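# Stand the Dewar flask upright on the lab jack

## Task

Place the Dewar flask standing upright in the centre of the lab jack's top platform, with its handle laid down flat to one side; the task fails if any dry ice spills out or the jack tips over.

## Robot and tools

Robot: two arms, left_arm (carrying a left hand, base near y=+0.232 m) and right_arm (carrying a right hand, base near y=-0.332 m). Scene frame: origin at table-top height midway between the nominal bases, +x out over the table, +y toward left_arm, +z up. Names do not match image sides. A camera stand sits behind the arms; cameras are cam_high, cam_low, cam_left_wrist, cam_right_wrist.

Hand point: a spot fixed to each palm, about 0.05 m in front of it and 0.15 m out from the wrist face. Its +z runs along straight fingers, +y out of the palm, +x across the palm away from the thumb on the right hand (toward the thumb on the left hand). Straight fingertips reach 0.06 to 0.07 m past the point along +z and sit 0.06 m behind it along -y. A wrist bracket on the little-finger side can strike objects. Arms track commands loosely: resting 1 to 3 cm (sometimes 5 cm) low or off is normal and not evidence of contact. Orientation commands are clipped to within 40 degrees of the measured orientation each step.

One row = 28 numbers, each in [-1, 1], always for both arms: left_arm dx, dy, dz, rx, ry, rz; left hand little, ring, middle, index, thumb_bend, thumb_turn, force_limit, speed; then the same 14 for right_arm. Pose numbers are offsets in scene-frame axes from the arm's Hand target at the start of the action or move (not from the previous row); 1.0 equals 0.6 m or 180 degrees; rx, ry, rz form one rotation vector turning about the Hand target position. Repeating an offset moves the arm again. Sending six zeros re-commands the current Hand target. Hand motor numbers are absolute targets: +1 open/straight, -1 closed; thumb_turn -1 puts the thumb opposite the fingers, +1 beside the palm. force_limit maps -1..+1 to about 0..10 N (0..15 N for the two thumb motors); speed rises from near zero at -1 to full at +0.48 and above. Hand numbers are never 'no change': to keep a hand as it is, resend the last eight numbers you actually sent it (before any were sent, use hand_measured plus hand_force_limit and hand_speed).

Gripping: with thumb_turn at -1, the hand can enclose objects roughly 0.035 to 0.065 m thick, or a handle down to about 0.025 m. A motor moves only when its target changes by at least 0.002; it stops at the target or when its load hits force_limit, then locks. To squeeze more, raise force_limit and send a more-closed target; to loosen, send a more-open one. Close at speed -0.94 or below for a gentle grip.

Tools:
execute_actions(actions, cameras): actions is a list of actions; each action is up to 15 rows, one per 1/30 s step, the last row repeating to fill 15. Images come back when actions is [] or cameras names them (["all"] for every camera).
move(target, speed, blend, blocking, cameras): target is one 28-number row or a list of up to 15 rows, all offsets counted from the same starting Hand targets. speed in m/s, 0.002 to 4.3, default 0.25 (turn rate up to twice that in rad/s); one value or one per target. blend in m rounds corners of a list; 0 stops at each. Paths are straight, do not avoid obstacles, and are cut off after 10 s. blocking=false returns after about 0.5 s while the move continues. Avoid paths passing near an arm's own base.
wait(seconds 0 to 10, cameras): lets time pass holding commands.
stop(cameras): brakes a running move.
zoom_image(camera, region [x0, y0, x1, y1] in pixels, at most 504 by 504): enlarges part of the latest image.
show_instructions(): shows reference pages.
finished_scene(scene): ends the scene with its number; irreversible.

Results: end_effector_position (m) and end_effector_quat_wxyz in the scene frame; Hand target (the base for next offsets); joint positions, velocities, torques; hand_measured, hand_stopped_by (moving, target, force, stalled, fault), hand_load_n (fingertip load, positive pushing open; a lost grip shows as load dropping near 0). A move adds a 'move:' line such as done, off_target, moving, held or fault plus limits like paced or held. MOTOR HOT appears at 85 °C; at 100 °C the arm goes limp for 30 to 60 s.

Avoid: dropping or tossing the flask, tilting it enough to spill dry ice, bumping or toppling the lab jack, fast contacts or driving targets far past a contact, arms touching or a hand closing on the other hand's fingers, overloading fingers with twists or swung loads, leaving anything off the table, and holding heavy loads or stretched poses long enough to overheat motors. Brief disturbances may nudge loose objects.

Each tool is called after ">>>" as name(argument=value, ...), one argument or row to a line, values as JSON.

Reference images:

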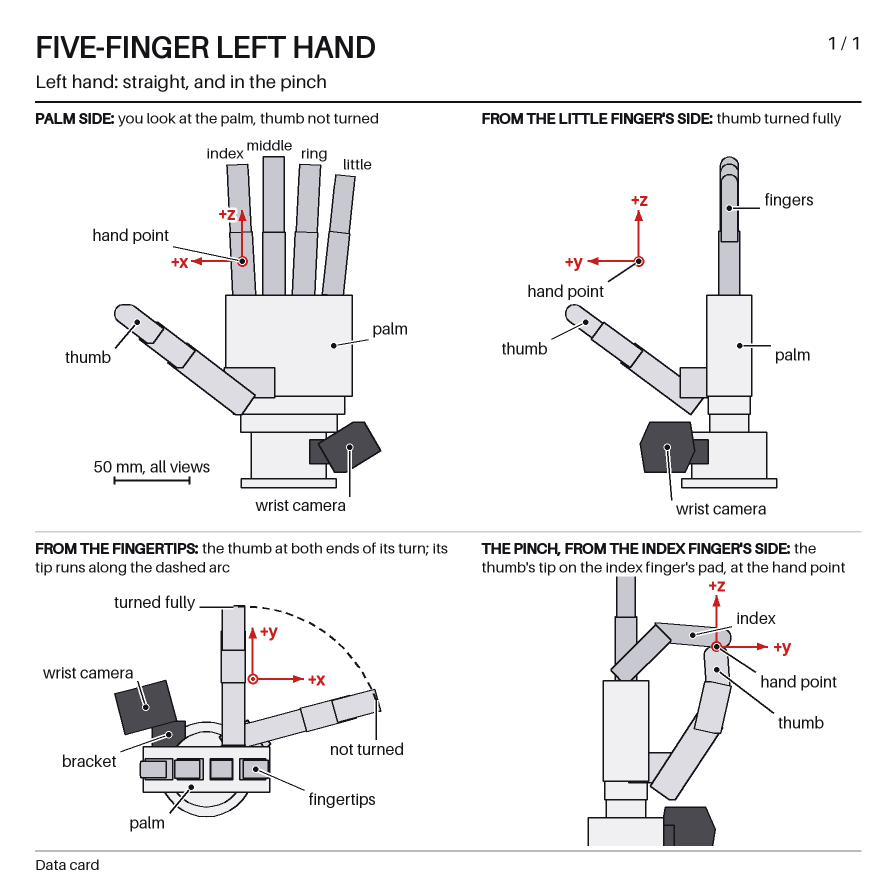

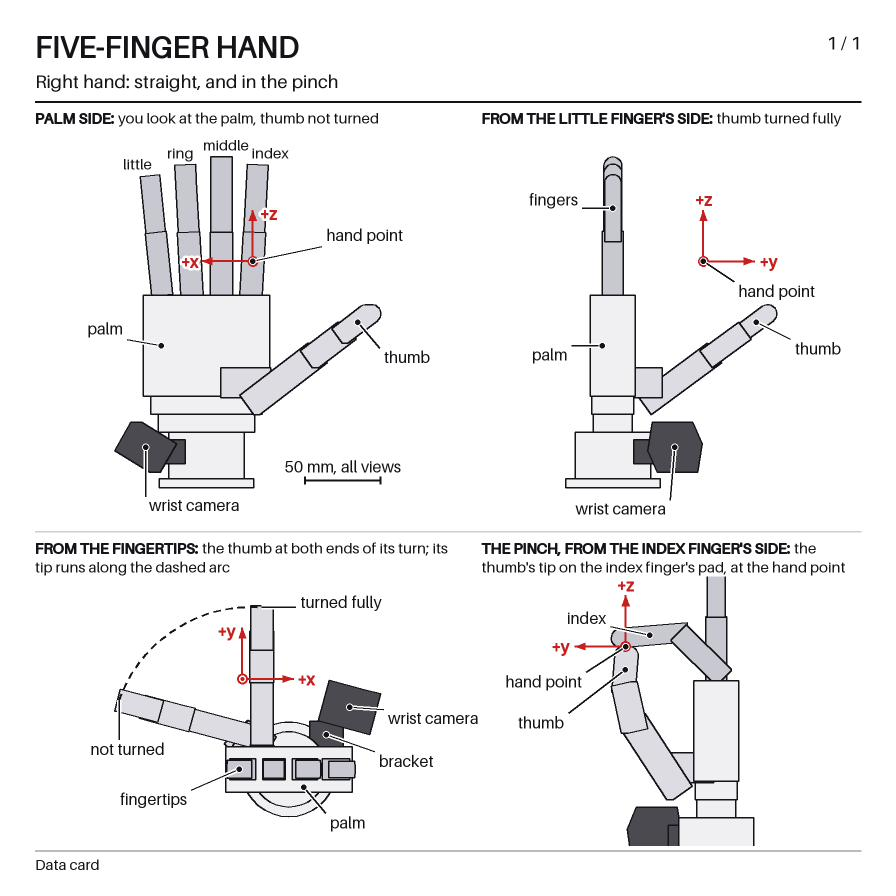

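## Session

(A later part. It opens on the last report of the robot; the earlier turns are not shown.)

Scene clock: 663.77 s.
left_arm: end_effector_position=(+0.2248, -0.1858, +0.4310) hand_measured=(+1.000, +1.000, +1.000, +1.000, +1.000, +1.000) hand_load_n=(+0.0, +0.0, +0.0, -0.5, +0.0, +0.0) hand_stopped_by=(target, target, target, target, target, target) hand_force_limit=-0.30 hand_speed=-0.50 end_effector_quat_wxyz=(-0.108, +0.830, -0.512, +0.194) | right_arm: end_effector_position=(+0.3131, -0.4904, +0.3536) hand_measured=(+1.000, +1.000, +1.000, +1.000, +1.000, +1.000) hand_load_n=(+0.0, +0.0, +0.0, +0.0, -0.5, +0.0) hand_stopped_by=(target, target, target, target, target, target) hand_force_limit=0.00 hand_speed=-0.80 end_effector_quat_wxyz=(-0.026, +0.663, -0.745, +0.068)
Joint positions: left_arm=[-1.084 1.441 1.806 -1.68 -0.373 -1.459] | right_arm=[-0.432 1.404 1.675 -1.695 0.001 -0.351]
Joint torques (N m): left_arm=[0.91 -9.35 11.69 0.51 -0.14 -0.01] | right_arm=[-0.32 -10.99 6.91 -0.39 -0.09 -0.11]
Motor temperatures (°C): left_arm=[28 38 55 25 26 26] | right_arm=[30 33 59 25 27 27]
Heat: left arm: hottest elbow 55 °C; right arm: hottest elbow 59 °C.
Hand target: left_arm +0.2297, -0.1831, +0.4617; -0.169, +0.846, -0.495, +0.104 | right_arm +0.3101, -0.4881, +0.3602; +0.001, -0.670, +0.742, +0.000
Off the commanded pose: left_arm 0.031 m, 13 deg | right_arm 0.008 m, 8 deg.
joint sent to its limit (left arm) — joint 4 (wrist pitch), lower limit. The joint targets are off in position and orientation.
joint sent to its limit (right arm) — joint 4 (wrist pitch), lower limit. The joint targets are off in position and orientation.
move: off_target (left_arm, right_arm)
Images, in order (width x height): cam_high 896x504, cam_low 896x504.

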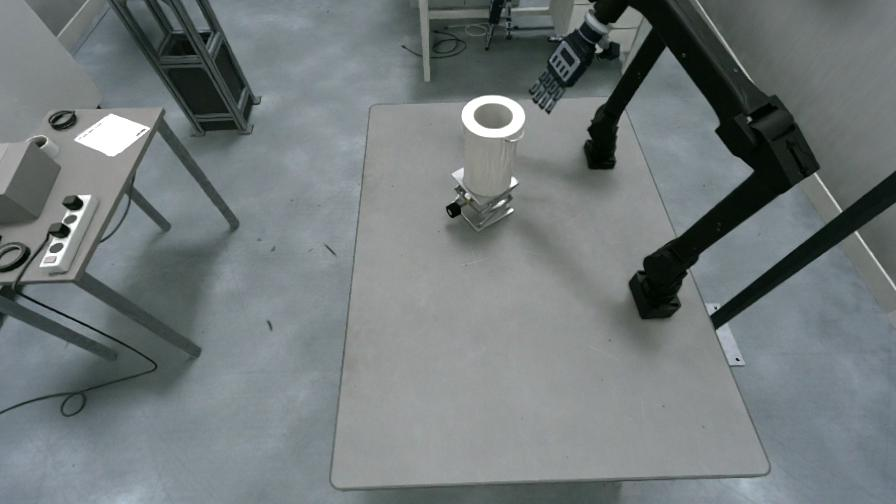

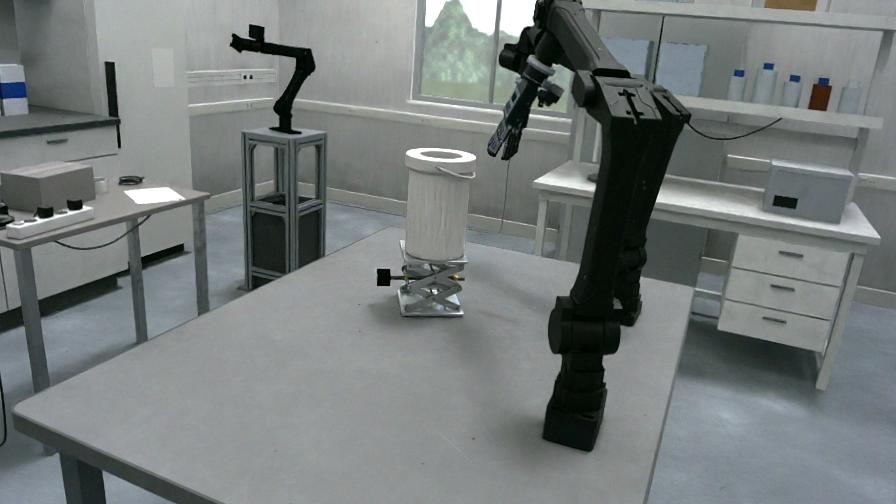

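>>> move(
  target=[0.003,0.359,-0.01,-0.0189,-0.1317,-0.4235,1,1,1,1,1,1,-0.3,-0.5,0,0,0,0,0,0,1,1,1,1,1,1,0,-0.8],
  speed=0.2,
  cameras=["cam_low","cam_high","cam_right_wrist"],
)

Scene clock: 677.17 s.
left_arm: end_effector_position=(+0.2305, +0.0279, +0.4443) hand_measured=(+1.000, +1.000, +1.000, +1.000, +1.000, +1.000) hand_load_n=(+0.0, +0.0, +0.0, +0.0, +0.0, -0.5) hand_stopped_by=(target, target, target, target, target, target) hand_force_limit=-0.30 hand_speed=-0.50 end_effector_quat_wxyz=(+0.123, -0.339, +0.867, -0.345) | right_arm: end_effector_position=(+0.3131, -0.4904, +0.3536) hand_measured=(+1.000, +1.000, +1.000, +1.000, +1.000, +1.000) hand_load_n=(+0.0, +0.0, +0.0, +0.0, +0.0, +0.0) hand_stopped_by=(target, target, target, target, target, target) hand_force_limit=0.00 hand_speed=-0.80 end_effector_quat_wxyz=(-0.026, +0.663, -0.745, +0.068)
Joint positions: left_arm=[-0.507 0.963 1.395 -1.292 0.262 0.262] | right_arm=[-0.432 1.404 1.675 -1.695 0.001 -0.351]
Joint torques (N m): left_arm=[1.14 -3.66 8.73 1.59 0.29 0.04] | right_arm=[-0.32 -11.05 6.91 -0.39 -0.09 -0.11]
Motor temperatures (°C): left_arm=[28 37 56 25 26 26] | right_arm=[30 33 58 25 27 27]
Heat: left arm: hottest elbow 56 °C; right arm: hottest elbow 58 °C.
Hand target: left_arm +0.2315, +0.0323, +0.4557; +0.137, -0.330, +0.863, -0.358 | right_arm +0.3101, -0.4881, +0.3602; +0.001, -0.670, +0.742, +0.000
Off the commanded pose: left_arm 0.012 m, 2 deg | right_arm 0.008 m, 8 deg.
joint sent to its limit (right arm) — joint 4 (wrist pitch), lower limit. The joint targets are off in position and orientation.
move: off_target (left_arm, right_arm)
camera_calibration:
cam_right_wrist: T_world_to_cam=[[-0.980685, -0.11702, -0.15673, 0.309803], [-0.177232, 0.87061, 0.458941, 0.31531], [0.0827455, 0.477854, -0.874534, 0.628494], [0, 0, 0, 1]] pos_world=[0.307696, -0.538588, 0.453486]
Images, in order (width x height): cam_high 896x504, cam_low 896x504, cam_right_wrist 672x504.

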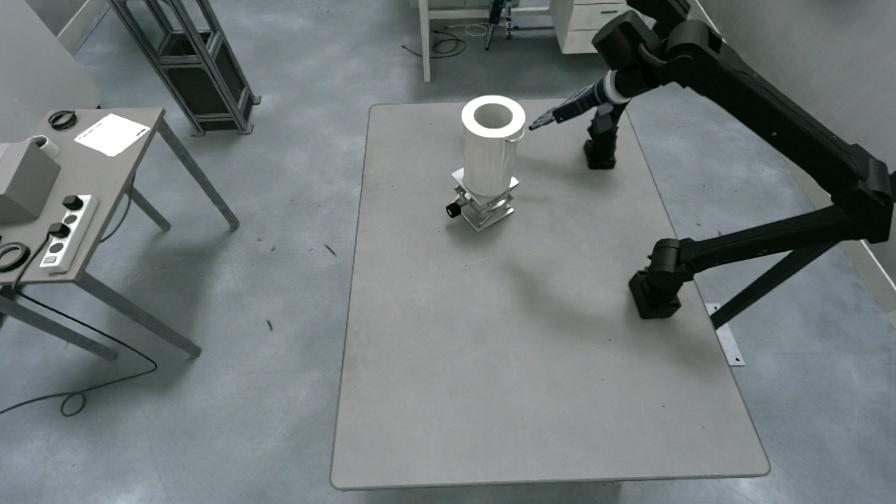

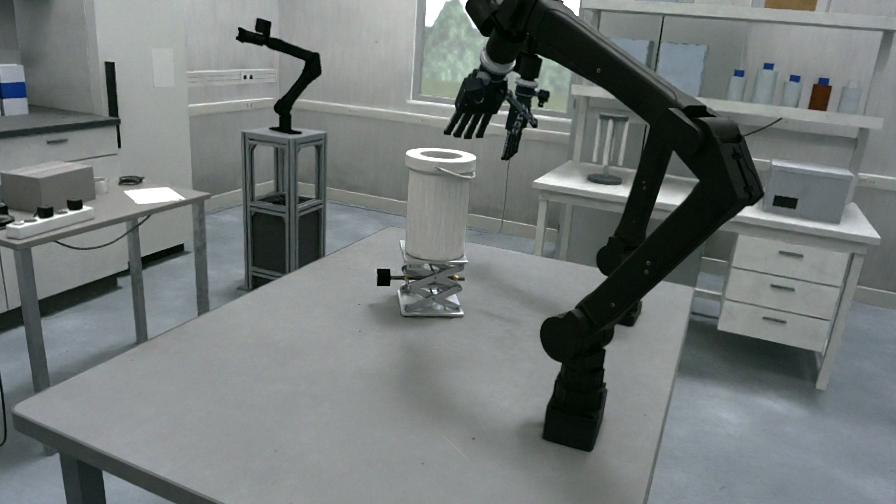

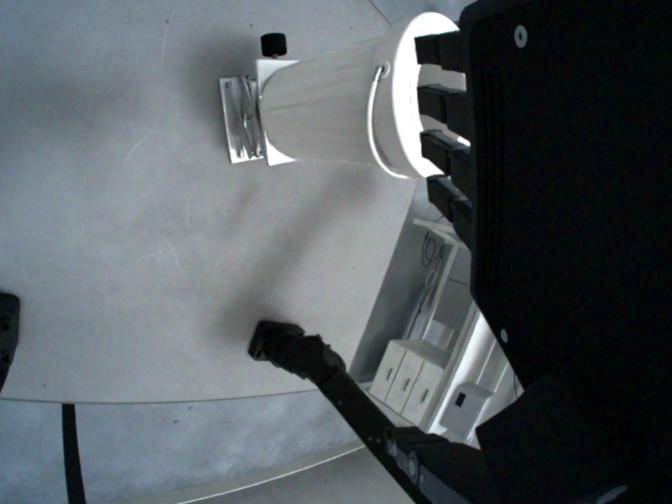

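>>> move(
  target=[0,0,-0.338,0,0,0,1,1,1,1,1,1,-0.3,-0.5,0,0,0,0,0,0,1,1,1,1,1,1,0,-0.8],
  speed=0.15,
  cameras=["cam_low","cam_high","cam_right_wrist"],
)

Scene clock: 684.70 s.
left_arm: end_effector_position=(+0.2210, +0.0328, +0.2376) hand_measured=(+1.000, +1.000, +1.000, +1.000, +1.000, +1.000) hand_load_n=(+0.0, +0.0, +0.0, +0.0, +0.0, +0.0) hand_stopped_by=(target, target, target, target, target, target) hand_force_limit=-0.30 hand_speed=-0.50 end_effector_quat_wxyz=(+0.116, -0.341, +0.870, -0.337) | right_arm: end_effector_position=(+0.3131, -0.4904, +0.3536) hand_measured=(+1.000, +1.000, +1.000, +1.000, +1.000, +1.000) hand_load_n=(+0.0, +0.0, +0.0, +0.0, +0.0, +0.0) hand_stopped_by=(target, target, target, target, target, target) hand_force_limit=0.00 hand_speed=-0.80 end_effector_quat_wxyz=(-0.026, +0.663, -0.745, +0.068)
Joint positions: left_arm=[-0.507 0.846 0.786 -0.823 0.262 0.263] | right_arm=[-0.432 1.404 1.675 -1.695 0.001 -0.351]
Joint torques (N m): left_arm=[1.14 -3.31 9.44 2.24 0.29 0.03] | right_arm=[-0.32 -11.05 6.91 -0.39 -0.09 -0.11]
Motor temperatures (°C): left_arm=[28 37 55 25 26 26] | right_arm=[30 33 58 25 27 27]
Heat: left arm: hottest elbow 55 °C; right arm: hottest elbow 58 °C.
Hand target: left_arm +0.2315, +0.0323, +0.2529; +0.137, -0.330, +0.863, -0.358 | right_arm +0.3101, -0.4881, +0.3602; +0.001, -0.670, +0.742, +0.000
Off the commanded pose: left_arm 0.019 m, 4 deg | right_arm 0.008 m, 8 deg.
joint sent to its limit (right arm) — joint 4 (wrist pitch), lower limit. The joint targets are off in position and orientation.
move: off_target (left_arm, right_arm)
camera_calibration:
cam_right_wrist: T_world_to_cam=[[-0.980685, -0.11702, -0.15673, 0.309803], [-0.177232, 0.87061, 0.458941, 0.31531], [0.0827455, 0.477854, -0.874534, 0.628494], [0, 0, 0, 1]] pos_world=[0.307696, -0.538588, 0.453486]
Images, in order (width x height): cam_high 896x504, cam_low 896x504, cam_right_wrist 672x504.

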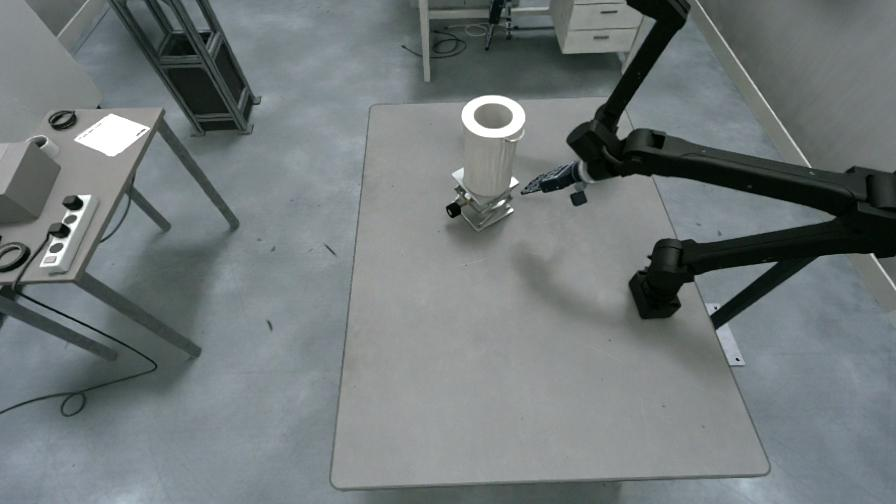

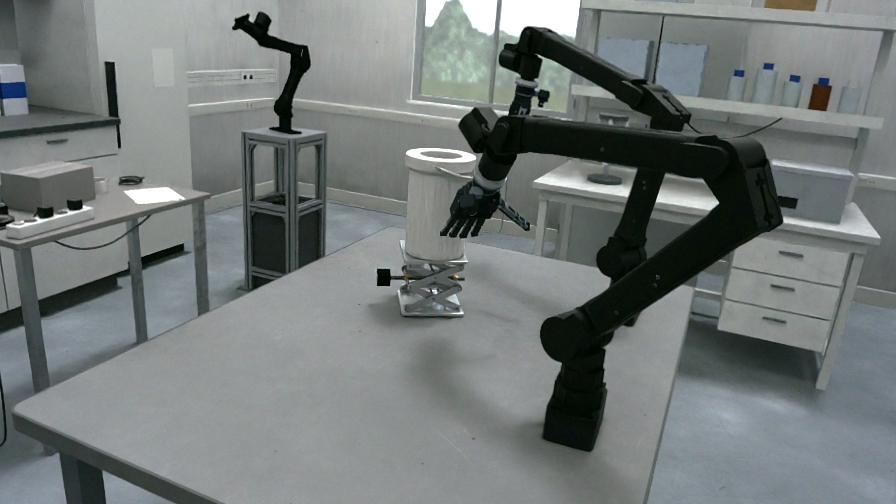

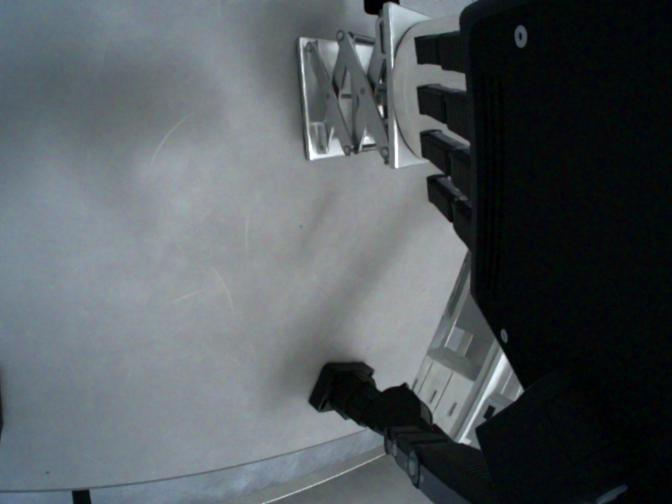

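>>> move(
  target=[0.0707,-0.0487,0.003,0,0,0,1,1,1,1,1,1,-0.3,-0.5,0,0,0,0,0,0,1,1,1,1,1,1,0,-0.8],
  speed=0.06,
  cameras=["cam_low","cam_high","cam_right_wrist"],
)

>>> zoom_image(
  camera="cam_high",
  region=[440, 120, 560, 240],
)

>>> zoom_image(
  camera="cam_low",
  region=[385, 180, 525, 320],
)

Scene clock: 694.87 s.
left_arm: end_effector_position=(+0.2548, +0.0177, +0.2246) hand_measured=(+1.000, +1.000, +1.000, +1.000, +1.000, +1.000) hand_load_n=(+0.0, +0.0, +0.0, +0.0, +0.0, +0.0) hand_stopped_by=(target, target, target, target, target, target) hand_force_limit=-0.30 hand_speed=-0.50 end_effector_quat_wxyz=(+0.114, -0.344, +0.872, -0.329) | right_arm: end_effector_position=(+0.3131, -0.4904, +0.3536) hand_measured=(+1.000, +1.000, +1.000, +1.000, +1.000, +1.000) hand_load_n=(+0.0, +0.0, -0.5, +0.0, +0.0, +0.0) hand_stopped_by=(target, target, target, target, target, target) hand_force_limit=0.00 hand_speed=-0.80 end_effector_quat_wxyz=(-0.026, +0.663, -0.745, +0.068)
Joint positions: left_arm=[-0.507 0.975 0.826 -0.749 0.253 0.263] | right_arm=[-0.432 1.404 1.675 -1.695 0.001 -0.351]
Joint torques (N m): left_arm=[-0.73 -3.02 13.22 2.24 0.02 -0.21] | right_arm=[-0.32 -11.05 6.91 -0.4 -0.09 -0.11]
Motor temperatures (°C): left_arm=[28 36 56 25 26 26] | right_arm=[30 33 58 25 27 27]
Heat: left arm: hottest elbow 56 °C; right arm: hottest elbow 58 °C.
Hand target: left_arm +0.2739, +0.0031, +0.2547; +0.137, -0.330, +0.863, -0.358 | right_arm +0.3101, -0.4881, +0.3602; +0.001, -0.670, +0.742, +0.000
Off the commanded pose: left_arm 0.039 m, 5 deg | right_arm 0.008 m, 8 deg.
joint sent to its limit (right arm) — joint 4 (wrist pitch), lower limit. The joint targets are off in position and orientation.
move: off_target (left_arm, right_arm)
camera_calibration:
cam_right_wrist: T_world_to_cam=[[-0.980685, -0.11702, -0.15673, 0.309803], [-0.177232, 0.87061, 0.458941, 0.31531], [0.0827455, 0.477854, -0.874534, 0.628494], [0, 0, 0, 1]] pos_world=[0.307696, -0.538588, 0.453486]
Images, in order (width x height): cam_high 896x504, cam_low 896x504, cam_right_wrist 672x504.

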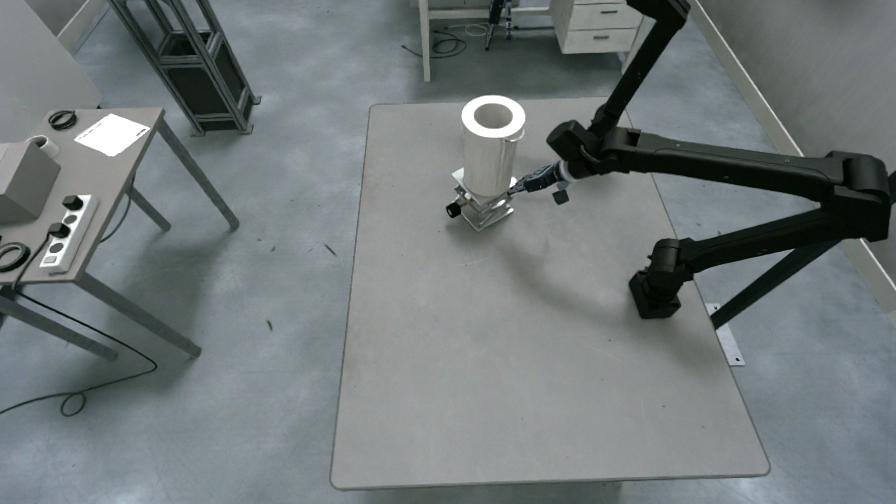

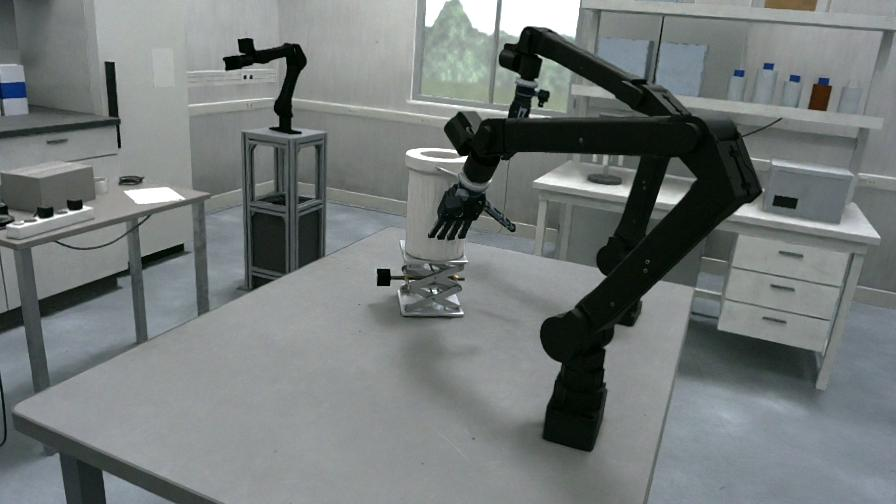

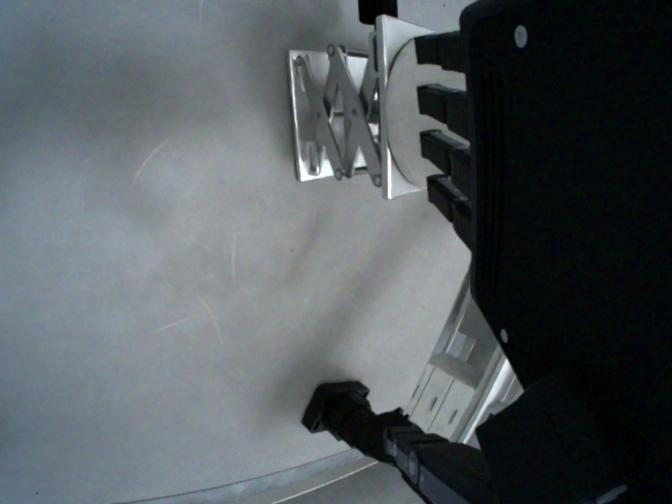

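Scaled by 4.200 from the camera's 896x504 image, which has a finer 1280x720 frame.

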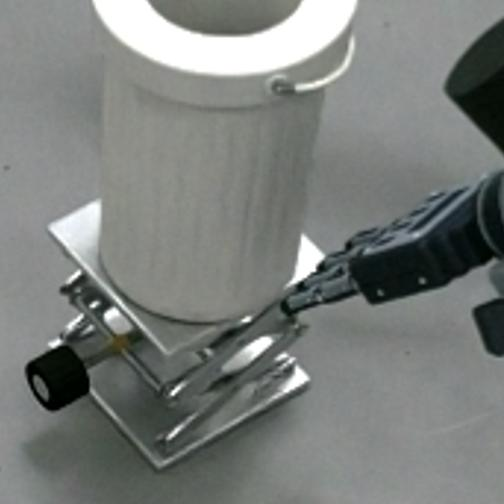

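Scaled by 3.600 from the camera's 896x504 image, which has a finer 1280x720 frame.

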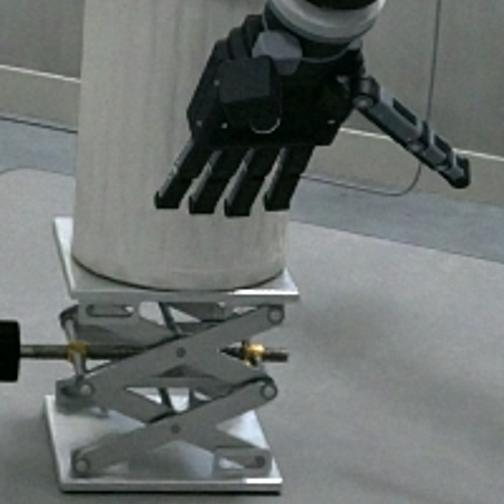

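>>> move(
  target=[0.0250,-0.0235,0.015,0,0,0,1,1,1,1,1,1,-0.3,-0.5,0,0,0,0,0,0,1,1,1,1,1,1,0,-0.8],
  speed=0.04,
  cameras=["cam_low","cam_high","cam_right_wrist"],
)

>>> zoom_image(
  camera="cam_high",
  region=[440, 120, 560, 240],
)

>>> zoom_image(
  camera="cam_low",
  region=[385, 180, 525, 320],
)

Scene clock: 705.73 s.
left_arm: end_effector_position=(+0.2724, +0.0082, +0.2334) hand_measured=(+1.000, +1.000, +1.000, +1.000, +1.000, +1.000) hand_load_n=(+0.0, +0.0, +0.0, +0.0, +0.0, -0.5) hand_stopped_by=(target, target, target, target, target, target) hand_force_limit=-0.30 hand_speed=-0.50 end_effector_quat_wxyz=(+0.119, -0.343, +0.873, -0.327) | right_arm: end_effector_position=(+0.3131, -0.4904, +0.3536) hand_measured=(+1.000, +1.000, +1.000, +1.000, +1.000, +1.000) hand_load_n=(+0.0, +0.0, +0.0, +0.0, +0.0, +0.0) hand_stopped_by=(target, target, target, target, target, target) hand_force_limit=0.00 hand_speed=-0.80 end_effector_quat_wxyz=(-0.026, +0.663, -0.745, +0.068)
Joint positions: left_arm=[-0.514 1.029 0.883 -0.749 0.241 0.263] | right_arm=[-0.432 1.404 1.675 -1.695 0.001 -0.351]
Joint torques (N m): left_arm=[-1.14 -3.78 13.24 2.18 0.02 -0.27] | right_arm=[-0.32 -11.05 6.93 -0.39 -0.09 -0.11]
Motor temperatures (°C): left_arm=[28 36 60 25 26 26] | right_arm=[30 33 58 25 27 27]
Heat: left arm: hottest elbow 60 °C; right arm: hottest elbow 58 °C.
Hand target: left_arm +0.2889, -0.0110, +0.2637; +0.137, -0.330, +0.863, -0.358 | right_arm +0.3101, -0.4881, +0.3602; +0.001, -0.670, +0.742, +0.000
Off the commanded pose: left_arm 0.039 m, 4 deg | right_arm 0.008 m, 8 deg.
joint sent to its limit (right arm) — joint 4 (wrist pitch), lower limit. The joint targets are off in position and orientation.
move: off_target (left_arm, right_arm)
camera_calibration:
cam_right_wrist: T_world_to_cam=[[-0.980685, -0.11702, -0.15673, 0.309803], [-0.177232, 0.87061, 0.458941, 0.31531], [0.0827455, 0.477854, -0.874534, 0.628494], [0, 0, 0, 1]] pos_world=[0.307696, -0.538588, 0.453486]
Images, in order (width x height): cam_high 896x504, cam_low 896x504, cam_right_wrist 672x504.

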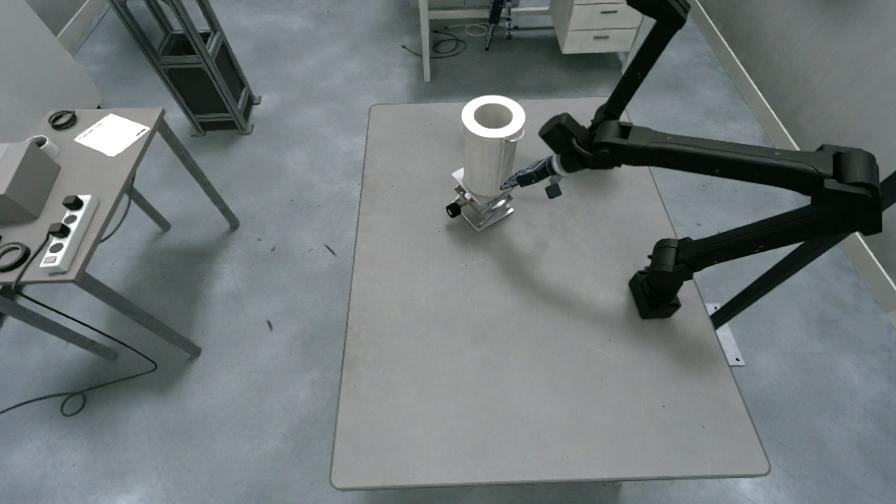

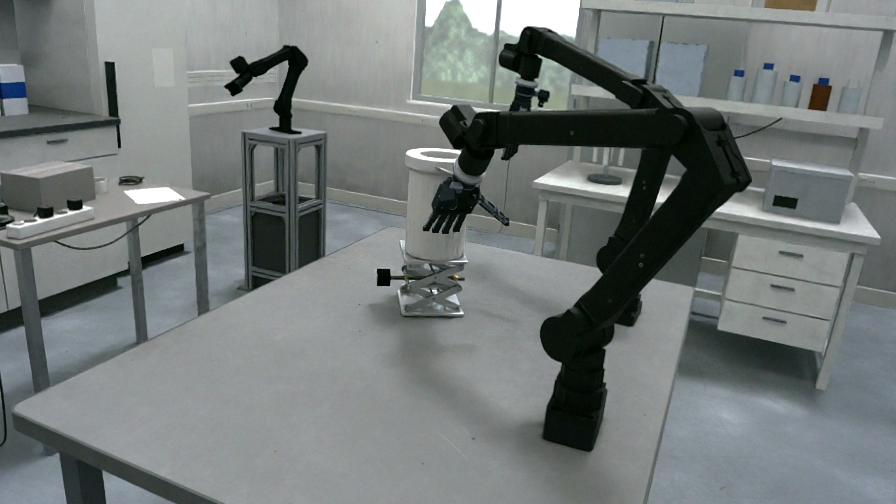

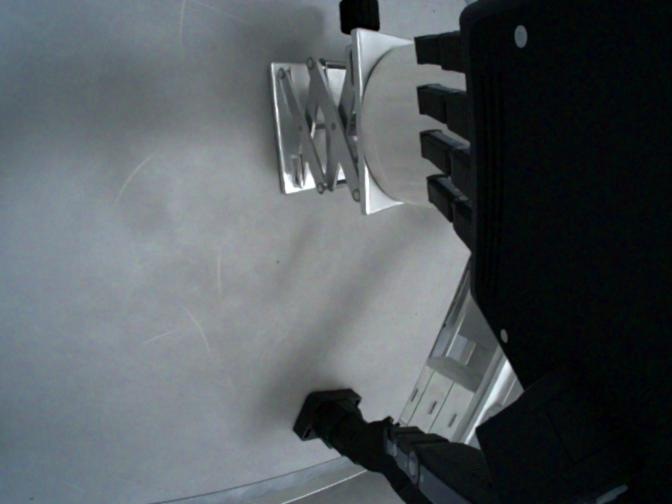

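Scaled by 4.200 from the camera's 896x504 image, which has a finer 1280x720 frame.

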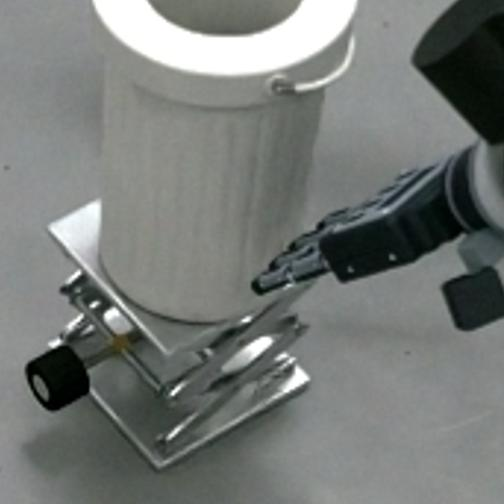

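Scaled by 3.600 from the camera's 896x504 image, which has a finer 1280x720 frame.

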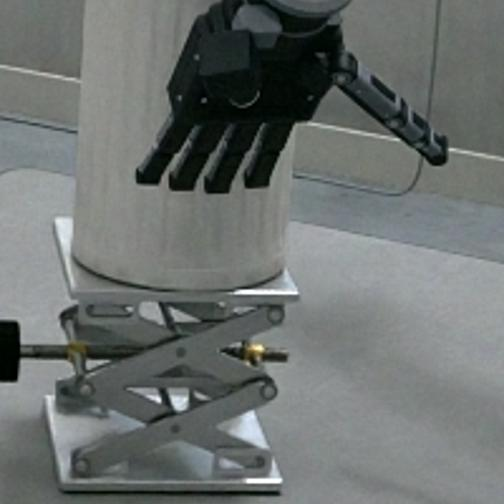

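>>> move(
  target=[0.0223,-0.0248,0.0,0,0,0,1,1,1,1,1,1,-0.3,-0.5,0,0,0,0,0,0,1,1,1,1,1,1,0,-0.8],
  speed=0.04,
  cameras=["cam_low","cam_high"],
)

>>> zoom_image(
  camera="cam_high",
  region=[440, 120, 560, 240],
)

>>> zoom_image(
  camera="cam_low",
  region=[385, 180, 525, 320],
)

Scene clock: 712.17 s.
left_arm: end_effector_position=(+0.2844, -0.0038, +0.2323) hand_measured=(+1.000, +1.000, +1.000, +1.000, +1.000, +1.000) hand_load_n=(+0.0, +0.0, -1.5, +0.0, +0.0, +0.0) hand_stopped_by=(target, target, target, target, target, target) hand_force_limit=-0.30 hand_speed=-0.50 end_effector_quat_wxyz=(+0.120, -0.341, +0.874, -0.325) | right_arm: end_effector_position=(+0.3131, -0.4904, +0.3536) hand_measured=(+1.000, +1.000, +1.000, +1.000, +1.000, +1.000) hand_load_n=(+0.0, +0.0, +0.0, +0.0, +0.0, +0.0) hand_stopped_by=(target, target, target, target, target, target) hand_force_limit=0.00 hand_speed=-0.80 end_effector_quat_wxyz=(-0.026, +0.663, -0.745, +0.068)
Joint positions: left_arm=[-0.533 1.078 0.913 -0.731 0.227 0.254] | right_arm=[-0.432 1.404 1.675 -1.695 0.001 -0.351]
Joint torques (N m): left_arm=[-1.14 -3.84 13.46 2.36 0.01 -0.32] | right_arm=[-0.32 -10.99 6.91 -0.4 -0.09 -0.11]
Motor temperatures (°C): left_arm=[28 36 61 25 26 26] | right_arm=[30 33 58 25 27 27]
Heat: left arm: hottest elbow 61 °C; right arm: hottest elbow 58 °C.
Hand target: left_arm +0.3023, -0.0259, +0.2637; +0.137, -0.330, +0.863, -0.358 | right_arm +0.3101, -0.4881, +0.3602; +0.001, -0.670, +0.742, +0.000
Off the commanded pose: left_arm 0.042 m, 5 deg | right_arm 0.008 m, 8 deg.
joint sent to its limit (right arm) — joint 4 (wrist pitch), lower limit. The joint targets are off in position and orientation.
move: off_target (left_arm, right_arm)
Images, in order (width x height): cam_high 896x504, cam_low 896x504.

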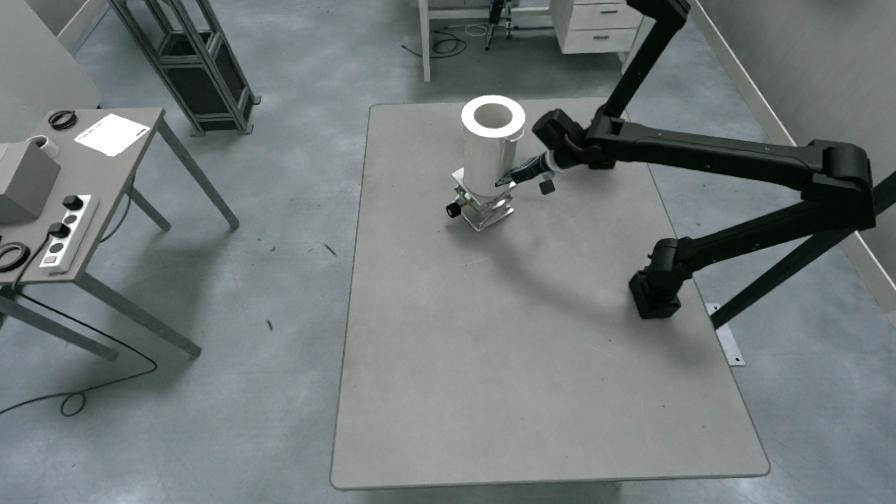

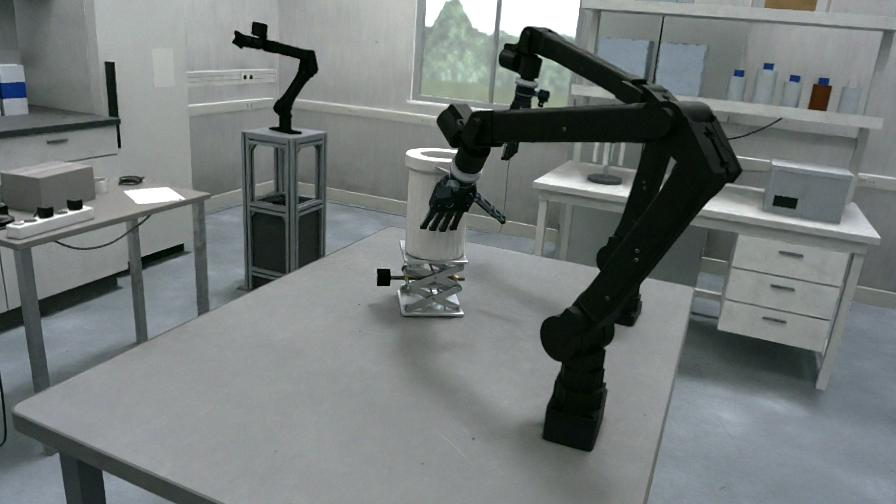

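Scaled by 4.200 from the camera's 896x504 image, which has a finer 1280x720 frame.

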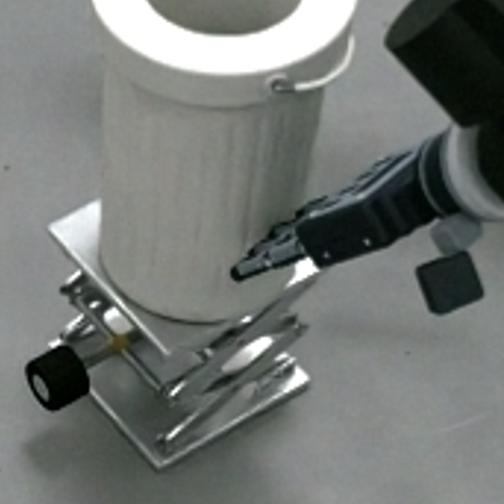

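Scaled by 3.600 from the camera's 896x504 image, which has a finer 1280x720 frame.

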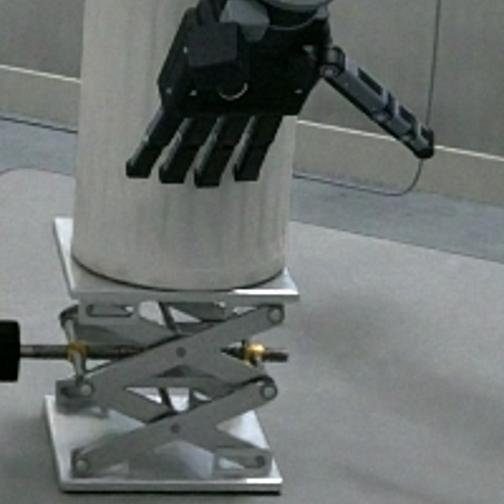

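>>> move(
  target=[0.0145,-0.0161,0.0,0,0,0,1,1,1,1,1,1,-0.3,-0.5,0,0,0,0,0,0,1,1,1,1,1,1,0,-0.8],
  speed=0.03,
  cameras=["cam_low","cam_high"],
)

>>> zoom_image(
  camera="cam_high",
  region=[440, 120, 560, 240],
)

>>> zoom_image(
  camera="cam_low",
  region=[385, 180, 525, 320],
)

Scene clock: 717.90 s.
left_arm: end_effector_position=(+0.2914, -0.0104, +0.2320) hand_measured=(+1.000, +1.000, +1.000, +1.000, +1.000, +1.000) hand_load_n=(+0.0, +0.0, -1.5, +0.0, +0.0, +0.0) hand_stopped_by=(target, target, target, target, target, target) hand_force_limit=-0.30 hand_speed=-0.50 end_effector_quat_wxyz=(+0.118, -0.343, +0.875, -0.321) | right_arm: end_effector_position=(+0.3131, -0.4904, +0.3536) hand_measured=(+1.000, +1.000, +1.000, +1.000, +1.000, +1.000) hand_load_n=(+0.0, +0.0, +0.0, +0.0, +0.0, +0.0) hand_stopped_by=(target, target, target, target, target, target) hand_force_limit=0.00 hand_speed=-0.80 end_effector_quat_wxyz=(-0.026, +0.663, -0.745, +0.068)
Joint positions: left_arm=[-0.542 1.11 0.938 -0.731 0.218 0.246] | right_arm=[-0.432 1.404 1.675 -1.695 0.001 -0.351]
Joint torques (N m): left_arm=[-1.38 -4.25 13.55 2.8 0.06 -0.32] | right_arm=[-0.38 -11.05 6.93 -0.39 -0.09 -0.11]
Motor temperatures (°C): left_arm=[28 35 62 25 26 26] | right_arm=[30 33 58 25 27 27]
Heat: left arm: hottest elbow 62 °C; right arm: hottest elbow 58 °C.
Hand target: left_arm +0.3110, -0.0355, +0.2637; +0.137, -0.330, +0.863, -0.358 | right_arm +0.3101, -0.4881, +0.3602; +0.001, -0.670, +0.742, +0.000
Off the commanded pose: left_arm 0.045 m, 5 deg | right_arm 0.008 m, 8 deg.
joint sent to its limit (right arm) — joint 4 (wrist pitch), lower limit. The joint targets are off in position and orientation.
move: off_target (left_arm, right_arm)
Images, in order (width x height): cam_high 896x504, cam_low 896x504.

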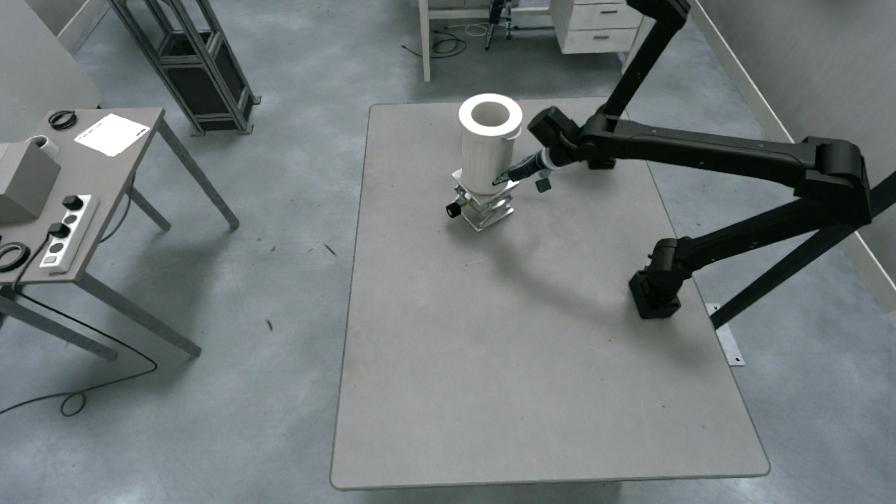

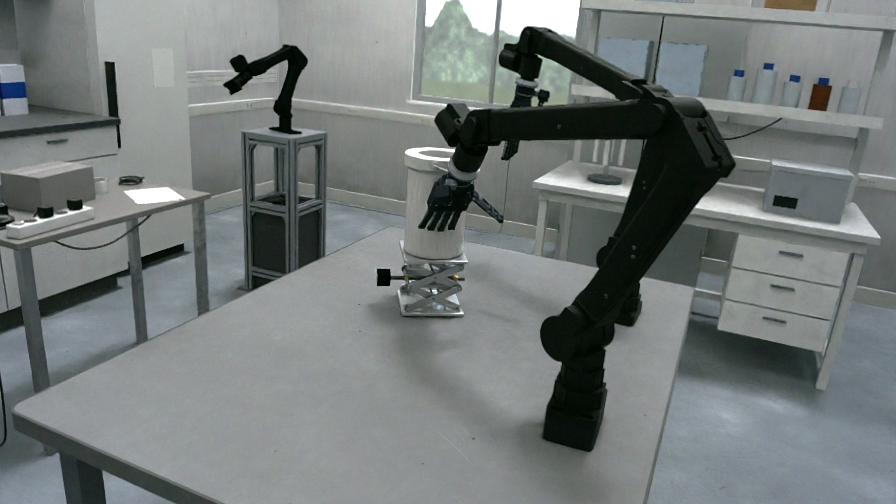

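Scaled by 4.200 from the camera's 896x504 image, which has a finer 1280x720 frame.

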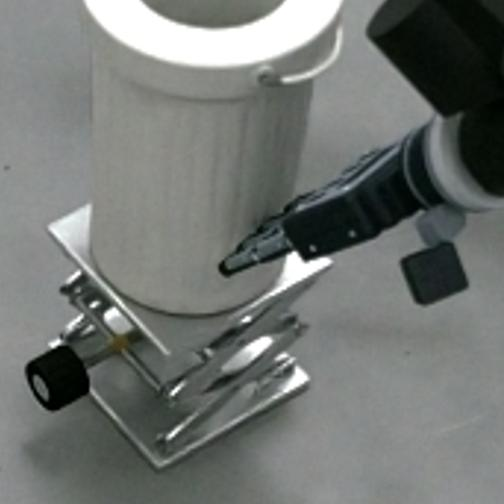

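Scaled by 3.600 from the camera's 896x504 image, which has a finer 1280x720 frame.

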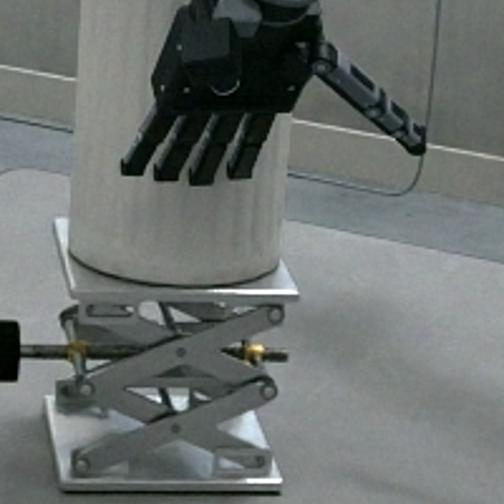

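>>> move(
  target=[0.0072,-0.0088,0.0,0,0,0,1,1,1,1,1,1,-0.3,-0.5,0,0,0,0,0,0,1,1,1,1,1,1,0,-0.8],
  speed=0.03,
  cameras=["cam_low","cam_high"],
)

>>> zoom_image(
  camera="cam_high",
  region=[440, 120, 560, 240],
)

>>> zoom_image(
  camera="cam_low",
  region=[385, 180, 525, 320],
)

Scene clock: 726.87 s.
left_arm: end_effector_position=(+0.2958, -0.0151, +0.2321) hand_measured=(+1.000, +1.000, +1.000, +1.000, +1.000, +1.000) hand_load_n=(+0.0, +0.0, -1.5, +0.0, +0.0, +0.0) hand_stopped_by=(target, target, target, target, target, target) hand_force_limit=-0.30 hand_speed=-0.50 end_effector_quat_wxyz=(+0.118, -0.343, +0.875, -0.321) | right_arm: end_effector_position=(+0.3131, -0.4904, +0.3536) hand_measured=(+1.000, +1.000, +1.000, +1.000, +1.000, +1.000) hand_load_n=(+0.0, +0.0, +0.0, +0.0, +0.0, +0.0) hand_stopped_by=(target, target, target, target, target, target) hand_force_limit=0.00 hand_speed=-0.80 end_effector_quat_wxyz=(-0.026, +0.663, -0.745, +0.068)
Joint positions: left_arm=[-0.548 1.127 0.95 -0.725 0.213 0.24] | right_arm=[-0.432 1.404 1.675 -1.695 0.001 -0.351]
Joint torques (N m): left_arm=[-1.38 -4.25 13.6 2.81 0.05 -0.31] | right_arm=[-0.32 -10.99 6.91 -0.39 -0.09 -0.11]
Motor temperatures (°C): left_arm=[28 35 64 26 26 26] | right_arm=[30 33 58 25 27 27]
Heat: left arm: hottest elbow 64 °C; right arm: hottest elbow 58 °C.
Hand target: left_arm +0.3153, -0.0408, +0.2637; +0.137, -0.330, +0.863, -0.358 | right_arm +0.3101, -0.4881, +0.3602; +0.001, -0.670, +0.742, +0.000
Off the commanded pose: left_arm 0.045 m, 5 deg | right_arm 0.008 m, 8 deg.
joint sent to its limit (right arm) — joint 4 (wrist pitch), lower limit. The joint targets are off in position and orientation.
move: off_target (left_arm, right_arm)
Images, in order (width x height): cam_high 896x504, cam_low 896x504.

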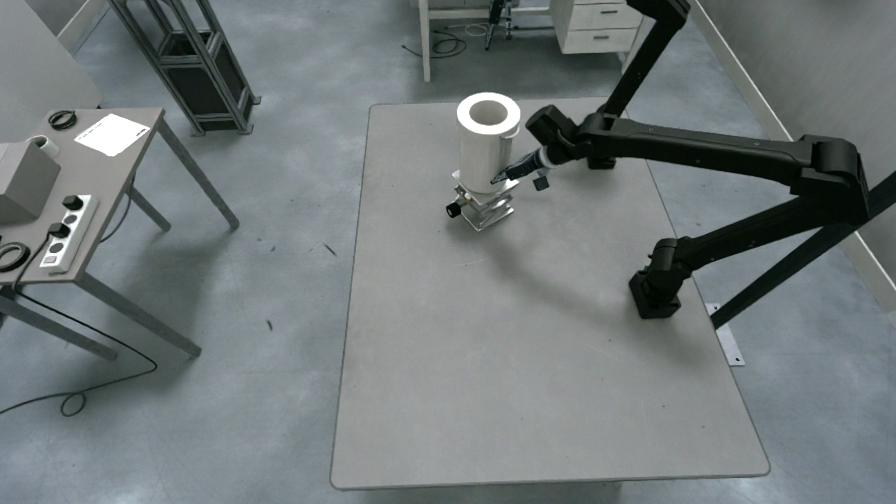

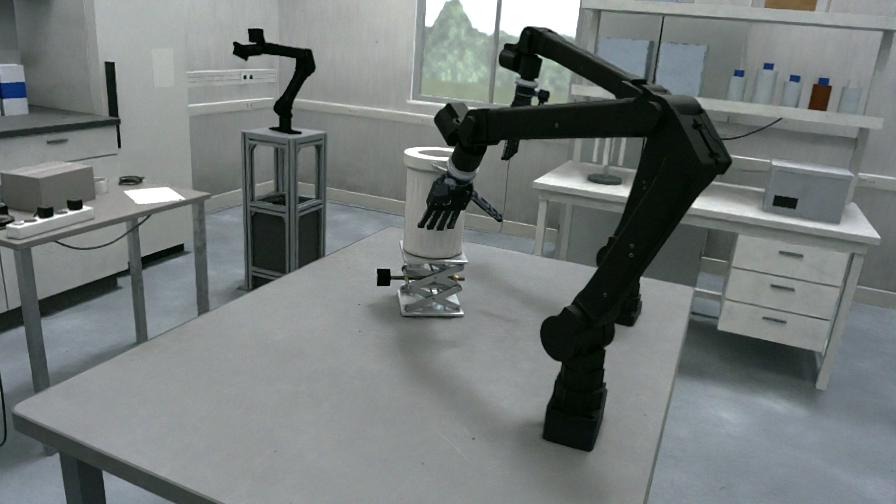

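Scaled by 4.200 from the camera's 896x504 image, which has a finer 1280x720 frame.

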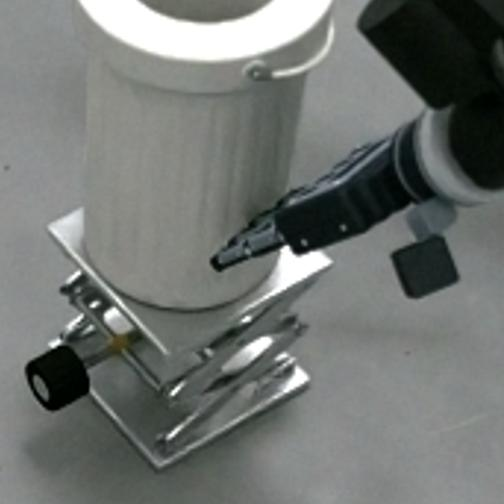

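Scaled by 3.600 from the camera's 896x504 image, which has a finer 1280x720 frame.

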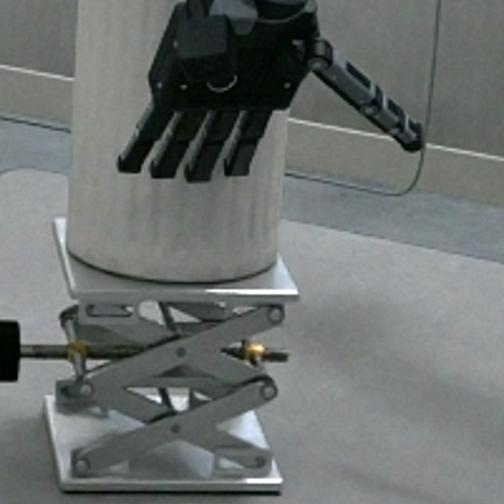

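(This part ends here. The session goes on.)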